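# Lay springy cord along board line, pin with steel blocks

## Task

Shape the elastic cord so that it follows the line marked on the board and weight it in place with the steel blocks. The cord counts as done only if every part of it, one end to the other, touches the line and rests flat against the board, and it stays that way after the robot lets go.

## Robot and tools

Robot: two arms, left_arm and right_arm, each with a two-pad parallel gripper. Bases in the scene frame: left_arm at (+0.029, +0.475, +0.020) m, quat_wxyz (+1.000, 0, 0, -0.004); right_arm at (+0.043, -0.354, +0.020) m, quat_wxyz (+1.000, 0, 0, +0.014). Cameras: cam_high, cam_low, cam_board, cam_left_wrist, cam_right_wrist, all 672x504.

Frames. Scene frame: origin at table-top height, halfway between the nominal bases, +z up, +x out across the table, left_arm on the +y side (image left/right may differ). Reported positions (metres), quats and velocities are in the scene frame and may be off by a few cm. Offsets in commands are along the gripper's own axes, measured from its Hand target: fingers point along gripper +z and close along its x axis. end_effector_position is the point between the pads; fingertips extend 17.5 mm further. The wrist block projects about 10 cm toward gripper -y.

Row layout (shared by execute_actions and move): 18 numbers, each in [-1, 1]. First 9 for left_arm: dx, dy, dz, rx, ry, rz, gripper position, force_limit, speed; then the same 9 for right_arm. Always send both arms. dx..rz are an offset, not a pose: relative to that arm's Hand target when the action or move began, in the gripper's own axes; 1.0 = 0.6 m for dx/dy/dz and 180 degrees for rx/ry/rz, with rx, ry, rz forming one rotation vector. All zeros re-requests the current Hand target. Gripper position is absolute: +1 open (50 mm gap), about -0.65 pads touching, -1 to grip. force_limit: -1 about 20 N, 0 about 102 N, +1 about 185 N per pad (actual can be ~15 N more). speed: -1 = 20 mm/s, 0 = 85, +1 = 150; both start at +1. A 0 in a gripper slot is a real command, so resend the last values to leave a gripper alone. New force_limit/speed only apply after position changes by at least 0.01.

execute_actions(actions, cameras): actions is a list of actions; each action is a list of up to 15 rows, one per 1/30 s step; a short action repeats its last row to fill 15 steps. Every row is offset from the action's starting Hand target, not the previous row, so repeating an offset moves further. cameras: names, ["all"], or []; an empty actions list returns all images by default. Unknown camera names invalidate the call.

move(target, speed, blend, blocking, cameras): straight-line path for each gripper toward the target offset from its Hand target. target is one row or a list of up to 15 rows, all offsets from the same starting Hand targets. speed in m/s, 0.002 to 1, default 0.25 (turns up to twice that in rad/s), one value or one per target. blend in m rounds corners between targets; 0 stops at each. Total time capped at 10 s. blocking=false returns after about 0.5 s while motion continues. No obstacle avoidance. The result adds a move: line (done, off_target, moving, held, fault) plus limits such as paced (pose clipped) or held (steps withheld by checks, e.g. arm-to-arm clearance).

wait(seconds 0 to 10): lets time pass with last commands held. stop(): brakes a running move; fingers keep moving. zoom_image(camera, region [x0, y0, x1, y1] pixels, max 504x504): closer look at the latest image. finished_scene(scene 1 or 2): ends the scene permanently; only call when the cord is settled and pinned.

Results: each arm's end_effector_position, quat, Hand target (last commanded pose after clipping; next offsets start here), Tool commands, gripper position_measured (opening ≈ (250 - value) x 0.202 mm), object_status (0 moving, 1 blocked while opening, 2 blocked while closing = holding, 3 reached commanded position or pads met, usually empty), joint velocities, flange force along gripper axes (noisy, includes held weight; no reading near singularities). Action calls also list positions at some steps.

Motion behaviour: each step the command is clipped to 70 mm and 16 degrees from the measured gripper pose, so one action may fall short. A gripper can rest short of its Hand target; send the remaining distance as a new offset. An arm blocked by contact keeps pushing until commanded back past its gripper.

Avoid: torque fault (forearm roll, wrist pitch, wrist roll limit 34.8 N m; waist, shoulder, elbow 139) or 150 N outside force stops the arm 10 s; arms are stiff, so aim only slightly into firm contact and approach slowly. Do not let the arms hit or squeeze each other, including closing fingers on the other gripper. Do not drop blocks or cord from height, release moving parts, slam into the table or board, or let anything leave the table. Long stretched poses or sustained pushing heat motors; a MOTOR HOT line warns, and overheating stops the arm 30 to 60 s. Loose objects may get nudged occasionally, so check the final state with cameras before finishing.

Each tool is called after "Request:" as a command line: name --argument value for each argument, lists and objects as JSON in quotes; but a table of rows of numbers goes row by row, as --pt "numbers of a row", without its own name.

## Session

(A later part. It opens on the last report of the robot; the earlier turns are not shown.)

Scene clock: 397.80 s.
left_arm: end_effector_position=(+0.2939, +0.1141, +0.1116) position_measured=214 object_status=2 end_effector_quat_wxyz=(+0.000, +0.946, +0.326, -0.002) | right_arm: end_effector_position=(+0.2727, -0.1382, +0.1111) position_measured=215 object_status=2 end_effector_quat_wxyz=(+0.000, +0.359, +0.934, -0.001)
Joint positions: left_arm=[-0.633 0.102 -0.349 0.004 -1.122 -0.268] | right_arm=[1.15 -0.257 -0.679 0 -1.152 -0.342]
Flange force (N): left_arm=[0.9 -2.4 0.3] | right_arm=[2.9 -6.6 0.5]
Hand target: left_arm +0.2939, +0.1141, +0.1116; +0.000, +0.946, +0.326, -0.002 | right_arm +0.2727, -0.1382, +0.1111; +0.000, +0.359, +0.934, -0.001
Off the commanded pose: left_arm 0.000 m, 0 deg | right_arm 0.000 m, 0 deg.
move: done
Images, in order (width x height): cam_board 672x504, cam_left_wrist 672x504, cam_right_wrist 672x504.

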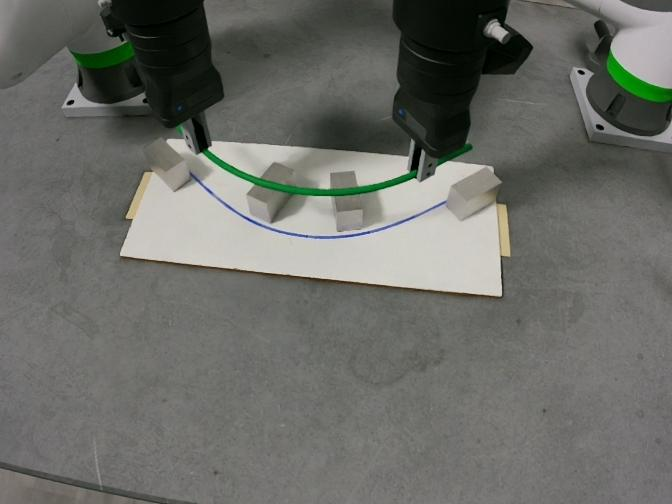

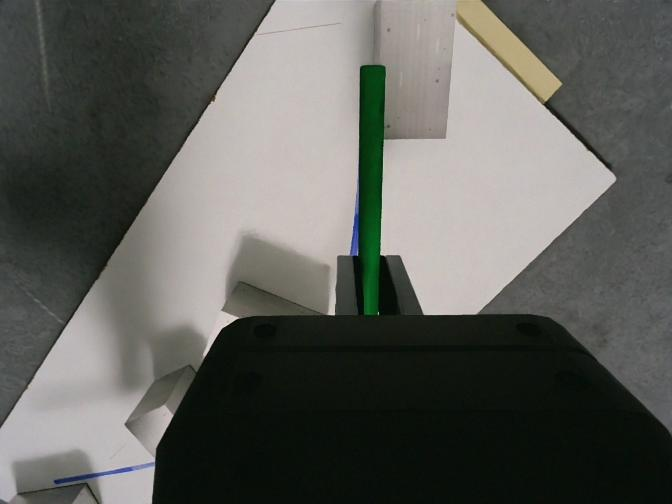

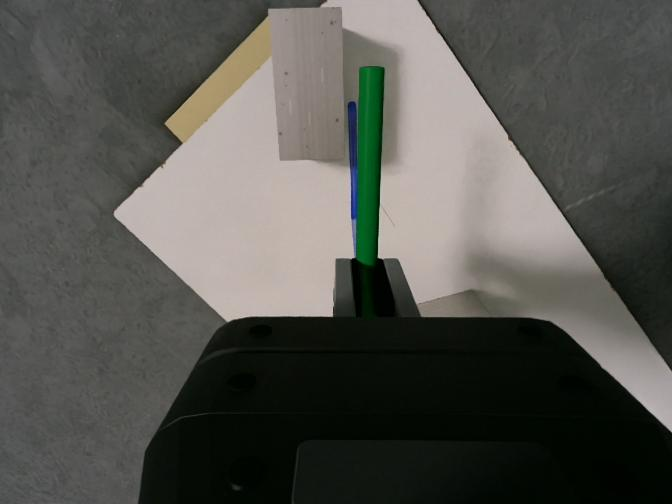

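Request:
move --target '[0,0,0.0433,0,0,0,-1,-0.9,-0.8,0,0,0.0425,0,0,0,-1,-0.9,-0.8]' --speed 0.1 --cameras '["cam_board"]'

Request:
zoom_image --camera "cam_board" --region '[130, 120, 510, 260]'

Scene clock: 405.87 s.
left_arm: end_effector_position=(+0.2938, +0.1141, +0.0856) position_measured=214 object_status=2 end_effector_quat_wxyz=(+0.000, +0.946, +0.326, -0.002) | right_arm: end_effector_position=(+0.2726, -0.1382, +0.0857) position_measured=215 object_status=2 end_effector_quat_wxyz=(+0.000, +0.359, +0.934, -0.001)
Joint positions: left_arm=[-0.633 0.133 -0.382 0.004 -1.058 -0.268] | right_arm=[1.151 -0.222 -0.718 0 -1.077 -0.342]
Flange force (N): left_arm=[0.3 -2.6 0.2] | right_arm=[2.1 -8.7 -1.3]
Hand target: left_arm +0.2938, +0.1141, +0.0856; +0.000, +0.946, +0.326, -0.002 | right_arm +0.2727, -0.1382, +0.0856; +0.000, +0.359, +0.934, -0.001
Off the commanded pose: left_arm 0.000 m, 0 deg | right_arm 0.000 m, 0 deg.
move: done
Images, in order (width x height): cam_board 672x504.

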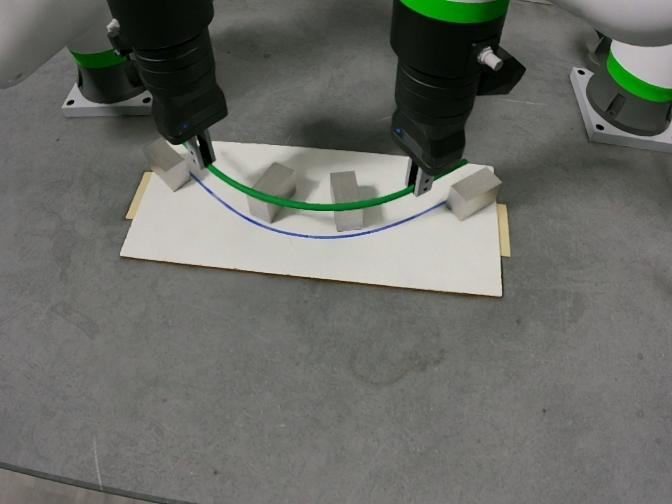

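Scaled by 1.326.

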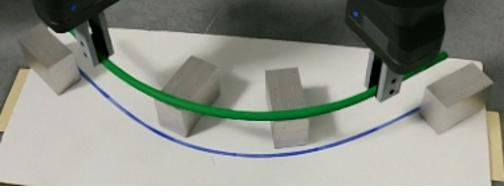

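Request:
zoom_image --camera "cam_board" --region '[230, 150, 380, 250]'

Scaled by 3.360.

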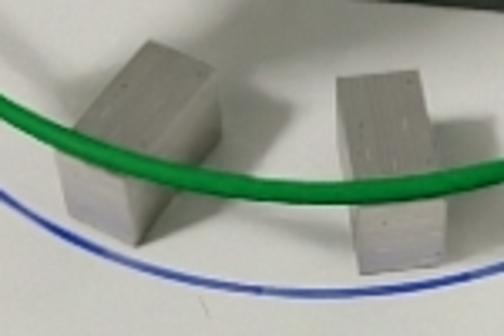

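Request:
move --target '[-0.0026,0.0033,0.0,0,0,0,-1,-0.9,-0.8,0.0028,0.0031,0.0,0,0,0,-1,-0.9,-0.8]' --speed 0.05 --cameras '["cam_board"]'

Request:
zoom_image --camera "cam_board" --region '[230, 150, 380, 250]'

Scene clock: 423.50 s.
left_arm: end_effector_position=(+0.2938, +0.1116, +0.0856) position_measured=214 object_status=2 end_effector_quat_wxyz=(+0.000, +0.946, +0.326, -0.002) | right_arm: end_effector_position=(+0.2727, -0.1358, +0.0856) position_measured=215 object_status=2 end_effector_quat_wxyz=(+0.000, +0.359, +0.934, -0.001)
Joint positions: left_arm=[-0.638 0.138 -0.376 0.004 -1.059 -0.264] | right_arm=[1.154 -0.216 -0.714 0 -1.075 -0.345]
Flange force (N): left_arm=[0.6 -1.2 0.6] | right_arm=[1.7 -8.5 0.6]
Hand target: left_arm +0.2938, +0.1116, +0.0856; +0.000, +0.946, +0.326, -0.002 | right_arm +0.2727, -0.1357, +0.0856; +0.000, +0.359, +0.934, -0.001
Off the commanded pose: left_arm 0.000 m, 0 deg | right_arm 0.000 m, 0 deg.
move: done
Images, in order (width x height): cam_board 672x504.

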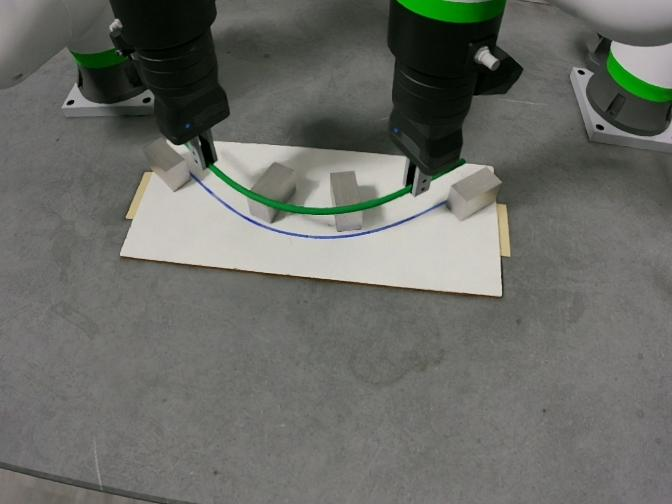

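Scaled by 3.360.

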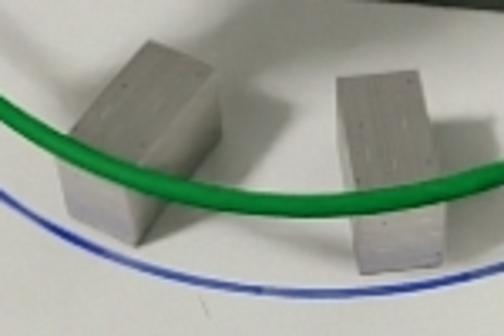

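Request:
move --target '[0,0,0.0943,0,0,0,-1,-0.9,-0.8,0,0,0.0943,0,0,0,-1,-0.9,-0.8]' --speed 0.06 --cameras '["cam_board","cam_left_wrist","cam_right_wrist"]'

Request:
zoom_image --camera "cam_board" --region '[130, 120, 510, 260]'

Request:
zoom_image --camera "cam_board" --region '[230, 150, 380, 250]'

Scene clock: 430.67 s.
left_arm: end_effector_position=(+0.2936, +0.1115, +0.0291) position_measured=214 object_status=2 end_effector_quat_wxyz=(+0.000, +0.946, +0.326, -0.002) | right_arm: end_effector_position=(+0.2725, -0.1358, +0.0291) position_measured=215 object_status=2 end_effector_quat_wxyz=(+0.000, +0.359, +0.934, -0.001)
Joint positions: left_arm=[-0.639 0.22 -0.435 0.005 -0.918 -0.264] | right_arm=[1.154 -0.112 -0.788 0 -0.898 -0.346]
Flange force (N): left_arm=[0.6 -1.5 -0.4] | right_arm=[1.5 -8.2 -1.7]
Hand target: left_arm +0.2936, +0.1115, +0.0290; +0.000, +0.946, +0.326, -0.002 | right_arm +0.2726, -0.1359, +0.0290; +0.000, +0.359, +0.934, -0.001
Off the commanded pose: left_arm 0.000 m, 0 deg | right_arm 0.000 m, 0 deg.
move: done
Images, in order (width x height): cam_board 672x504, cam_left_wrist 672x504, cam_right_wrist 672x504.

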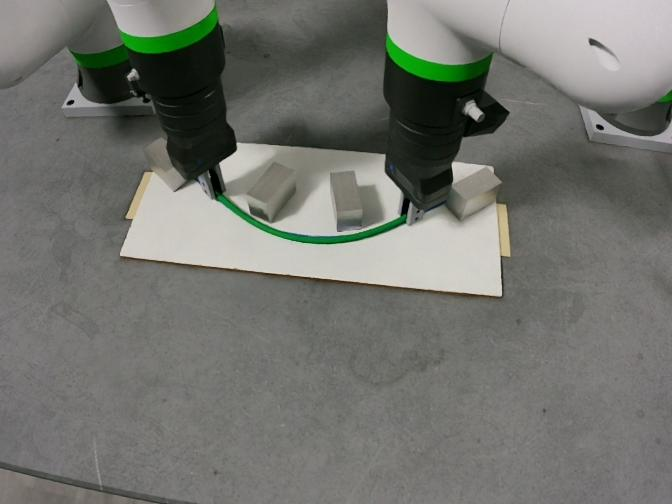

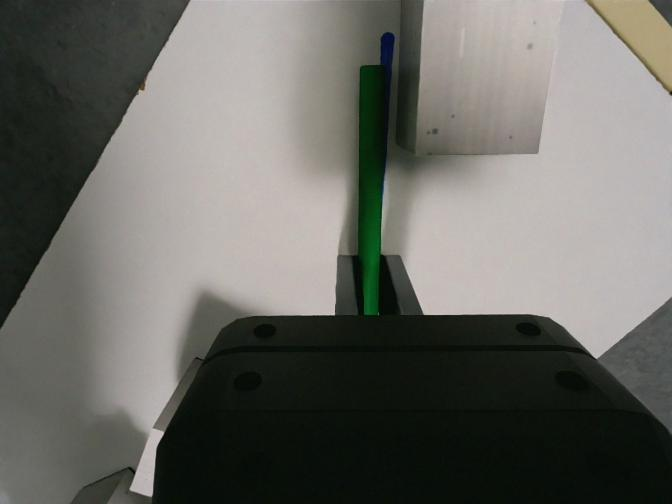

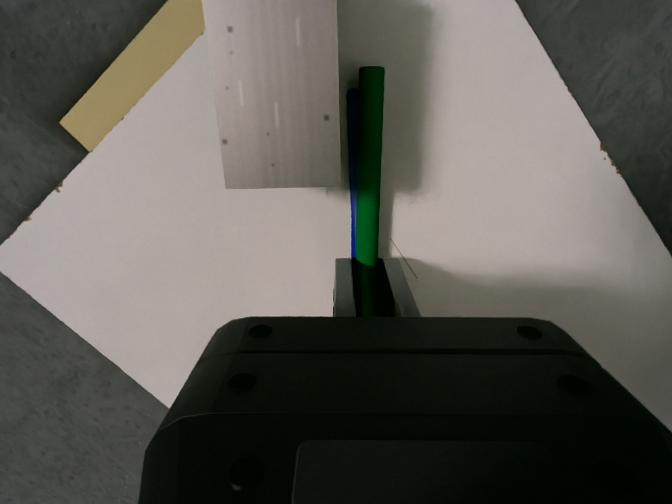

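Scaled by 1.326.

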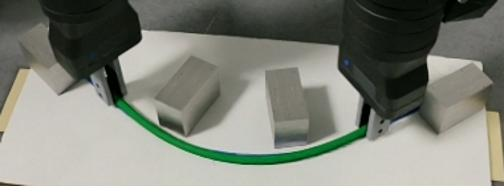

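Scaled by 3.360.

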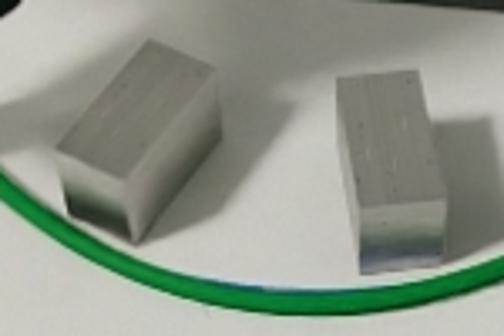

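Request:
move --target '[0,-0.0125,0,0,0,-0.01,-1,-0.9,-0.8,0,0.0125,0,0,0,-0.01,-1,-0.9,-0.8]' --speed 0.04 --cameras '["cam_board","cam_left_wrist","cam_right_wrist"]'

Request:
zoom_image --camera "cam_board" --region '[180, 140, 460, 260]'

Scene clock: 439.23 s.
left_arm: end_effector_position=(+0.2890, +0.1174, +0.0290) position_measured=214 object_status=2 end_effector_quat_wxyz=(+0.000, +0.940, +0.340, -0.002) | right_arm: end_effector_position=(+0.2777, -0.1303, +0.0290) position_measured=215 object_status=2 end_effector_quat_wxyz=(+0.000, +0.344, +0.939, -0.001)
Joint positions: left_arm=[-0.634 0.204 -0.456 0.005 -0.913 -0.237] | right_arm=[1.145 -0.09 -0.769 0 -0.895 -0.306]
Flange force (N): left_arm=[0.4 0.1 0.4] | right_arm=[1.9 -8.9 -2.9]
Hand target: left_arm +0.2890, +0.1174, +0.0290; +0.000, +0.940, +0.340, -0.002 | right_arm +0.2776, -0.1303, +0.0290; +0.000, +0.344, +0.939, -0.001
Off the commanded pose: left_arm 0.000 m, 0 deg | right_arm 0.000 m, 0 deg.
move: done
Images, in order (width x height): cam_board 672x504, cam_left_wrist 672x504, cam_right_wrist 672x504.

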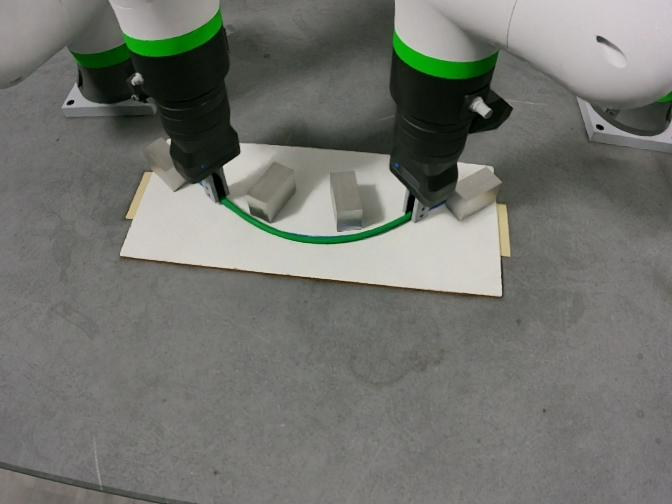

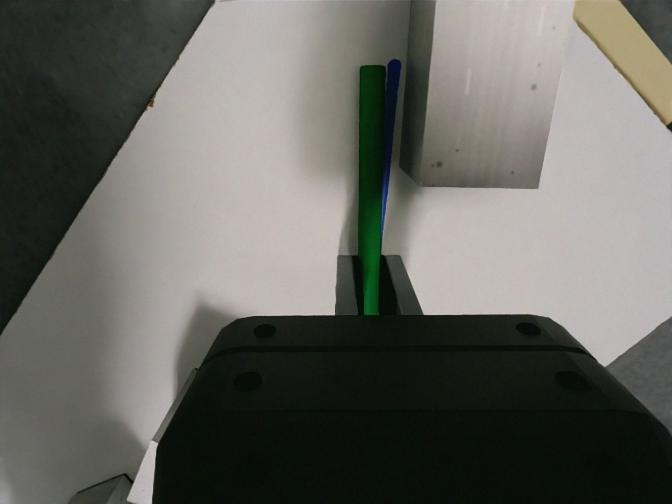

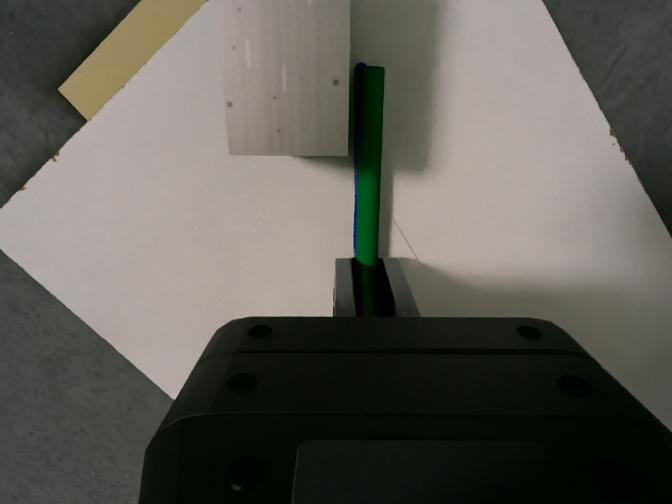

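Scaled by 1.800.

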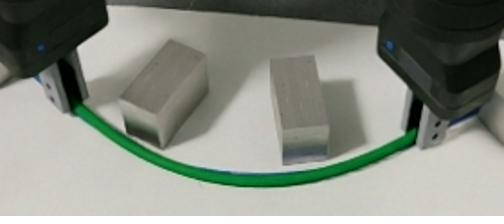

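Request:
move --pt "0 0 0.0042 0 0 0 -1 -0.9 -0.8 0 0 0.0042 0 0 0 -1 -0.9 -0.8" --pt "0.0043 -0.0051 0.0042 0 0 0.0194 -1 -0.9 -0.8 -0.0043 -0.0051 0.0042 0 0 -0.0194 -1 -0.9 -0.8" --pt "0.0043 -0.0051 0.0042 0 0 0.0194 0.3 -0.9 -1 -0.0043 -0.0051 0.0042 0 0 -0.0194 0.3 -0.9 -1" --speed 0.03 --cameras '["cam_board","cam_left_wrist","cam_right_wrist"]'

Request:
zoom_image --camera "cam_board" --region '[180, 140, 460, 260]'

Scene clock: 448.17 s.
left_arm: end_effector_position=(+0.2890, +0.1214, +0.0265) position_measured=107 object_status=3 end_effector_quat_wxyz=(+0.000, +0.950, +0.312, -0.002) | right_arm: end_effector_position=(+0.2777, -0.1343, +0.0265) position_measured=107 object_status=3 end_effector_quat_wxyz=(+0.000, +0.315, +0.949, -0.001)
Joint positions: left_arm=[-0.626 0.201 -0.467 0.005 -0.905 -0.306] | right_arm=[1.14 -0.093 -0.778 0 -0.888 -0.239]
Flange force (N): left_arm=[0.6 -1.3 -0.4] | right_arm=[2.9 -8.2 -1.6]
Hand target: left_arm +0.2890, +0.1214, +0.0265; +0.000, +0.950, +0.312, -0.002 | right_arm +0.2776, -0.1343, +0.0265; +0.000, +0.315, +0.949, -0.001
Off the commanded pose: left_arm 0.000 m, 0 deg | right_arm 0.000 m, 0 deg.
move: done
Images, in order (width x height): cam_board 672x504, cam_left_wrist 672x504, cam_right_wrist 672x504.

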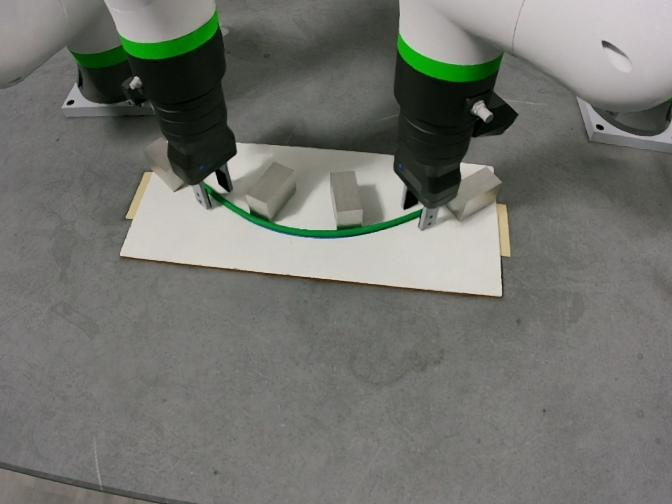

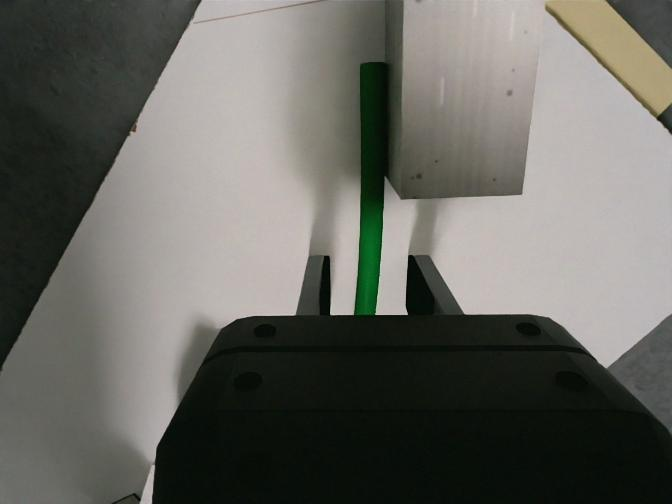

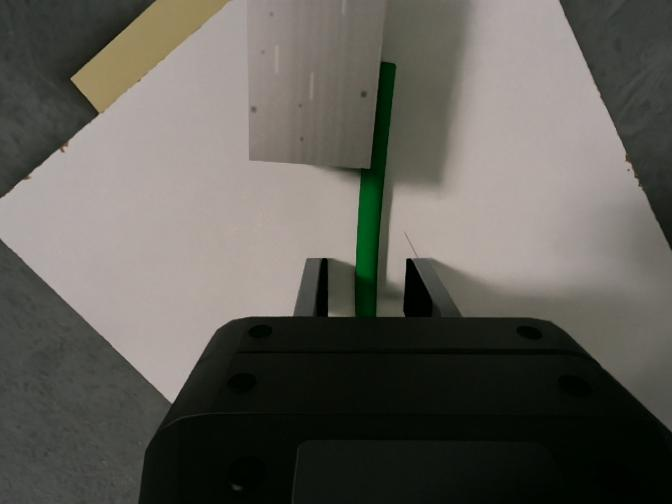

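Scaled by 1.800.

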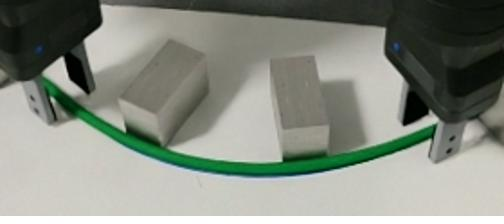

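Request:
move --pt "0 0 -0.1 0 0 0 0.3 -0.9 -1 0 0 -0.1 0 0 0 0.3 -0.9 -1" --pt "0 -0.25 -0.33 0 0 0 0.3 -0.9 -1 0 -0.25 -0.33 0 0 0 0.3 -0.9 -1" --speed '[0.08,0.3]' --blend 0.02 --cameras '["cam_board","cam_left_wrist","cam_right_wrist"]'

Request:
zoom_image --camera "cam_board" --region '[150, 130, 330, 250]'

Request:
zoom_image --camera "cam_board" --region '[320, 150, 500, 270]'

Scene clock: 454.73 s.
left_arm: end_effector_position=(+0.2009, +0.2426, +0.2246) position_measured=107 object_status=3 end_effector_quat_wxyz=(+0.000, +0.950, +0.312, -0.002) | right_arm: end_effector_position=(+0.1881, -0.2541, +0.2249) position_measured=107 object_status=3 end_effector_quat_wxyz=(+0.000, +0.315, +0.949, -0.001)
Joint positions: left_arm=[-0.457 -0.426 -0.518 0.003 -1.481 -0.472] | right_arm=[1.402 -0.841 -0.699 -0.001 -1.716 -0.501]
Flange force (N): left_arm=[0.3 -1.6 -0.4] | right_arm=no reading
Hand target: left_arm +0.2009, +0.2426, +0.2247; +0.000, +0.950, +0.312, -0.002 | right_arm +0.1881, -0.2541, +0.2248; +0.000, +0.315, +0.949, -0.001
Off the commanded pose: left_arm 0.000 m, 0 deg | right_arm 0.000 m, 0 deg.
move: done; limits=paced
Images, in order (width x height): cam_board 672x504, cam_left_wrist 672x504, cam_right_wrist 672x504.

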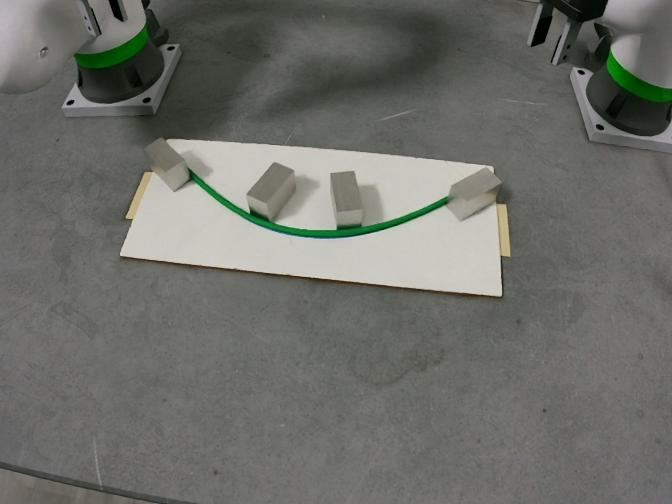

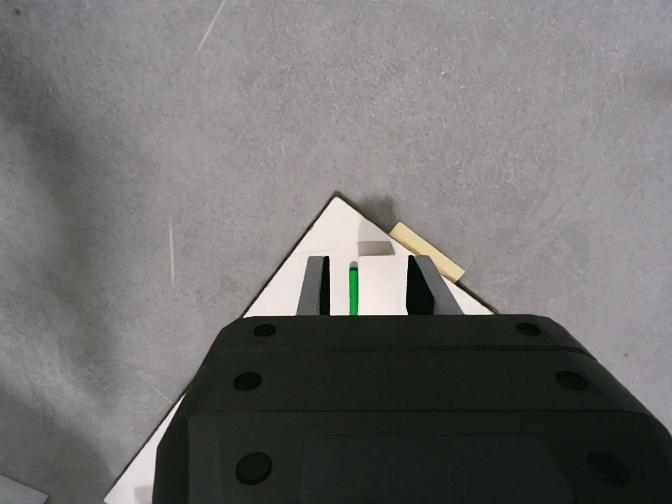

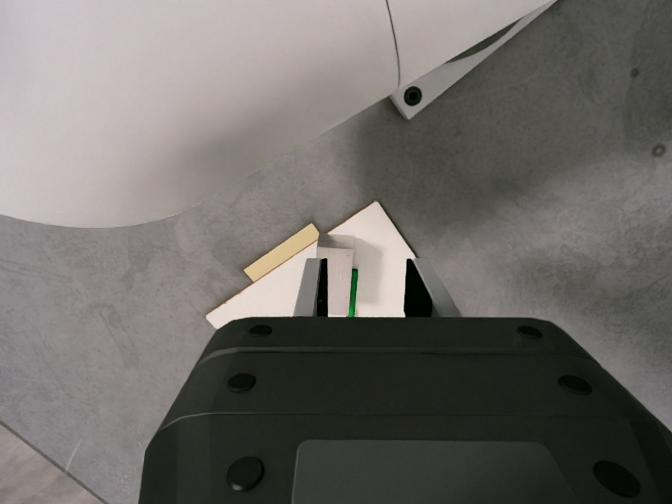

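Scaled by 2.800.

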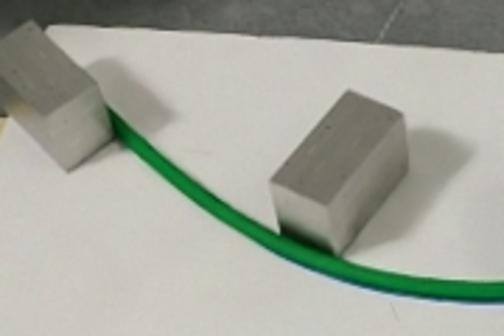

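Scaled by 2.800.

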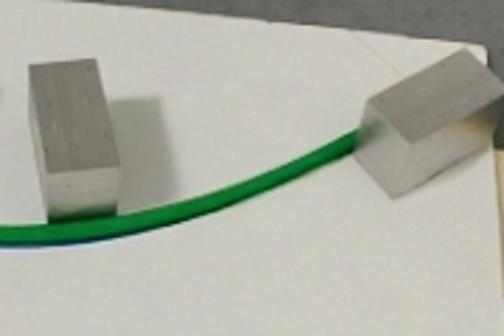

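Request:
move --target '[-0.147,0.394,0.03,0,0,0.612,0.3,-0.9,-1,0,0,0,0,0,0,0.3,-0.9,-1]' --speed 0.6 --cameras '["cam_left_wrist"]'

Request:
zoom_image --camera "cam_left_wrist" --region '[80, 80, 340, 320]'

Request:
zoom_image --camera "cam_left_wrist" --region '[330, 80, 590, 320]'

Scene clock: 464.13 s.
left_arm: end_effector_position=(+0.2698, -0.0002, +0.2068) position_measured=107 object_status=3 end_effector_quat_wxyz=(+0.002, +0.799, -0.601, -0.001) | right_arm: end_effector_position=(+0.1881, -0.2541, +0.2248) position_measured=107 object_status=3 end_effector_quat_wxyz=(+0.000, +0.315, +0.949, -0.001)
Joint positions: left_arm=[-0.846 0.234 0.039 0.004 -1.378 -2.007] | right_arm=[1.402 -0.841 -0.699 0 -1.716 -0.502]
Flange force (N): left_arm=[2.1 -0.4 0.6] | right_arm=no reading
Hand target: left_arm +0.2698, -0.0002, +0.2068; +0.002, +0.799, -0.601, -0.001 | right_arm +0.1881, -0.2541, +0.2248; +0.000, +0.315, +0.949, -0.001
Off the commanded pose: left_arm 0.000 m, 0 deg | right_arm 0.000 m, 0 deg.
move: done
Images, in order (width x height): cam_left_wrist 672x504.

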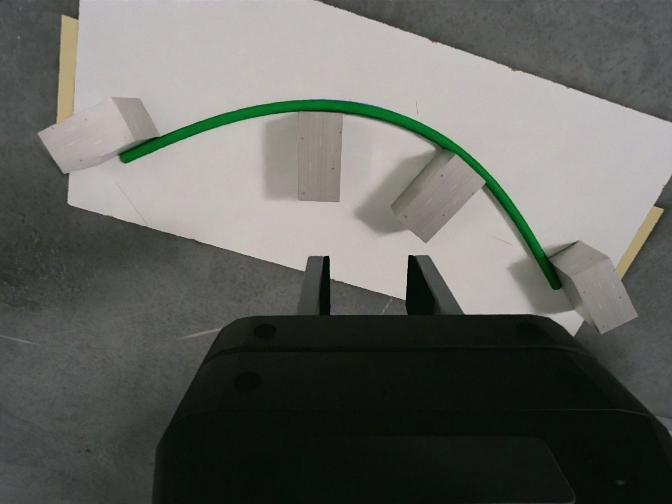

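Scaled by 1.938.

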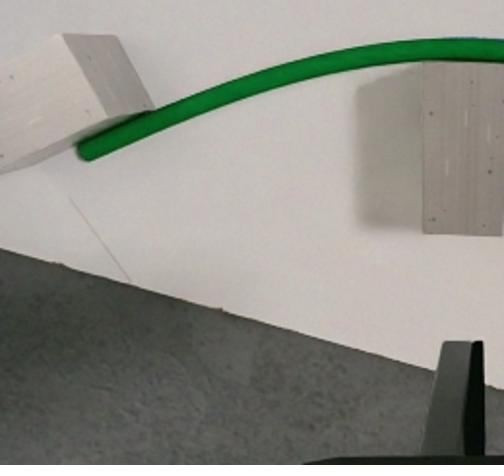

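Scaled by 1.938.

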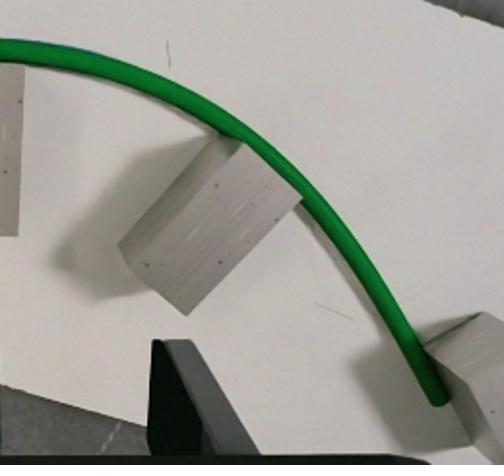

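Request:
finished_scene --scene 1

The scene is finished: the task was done.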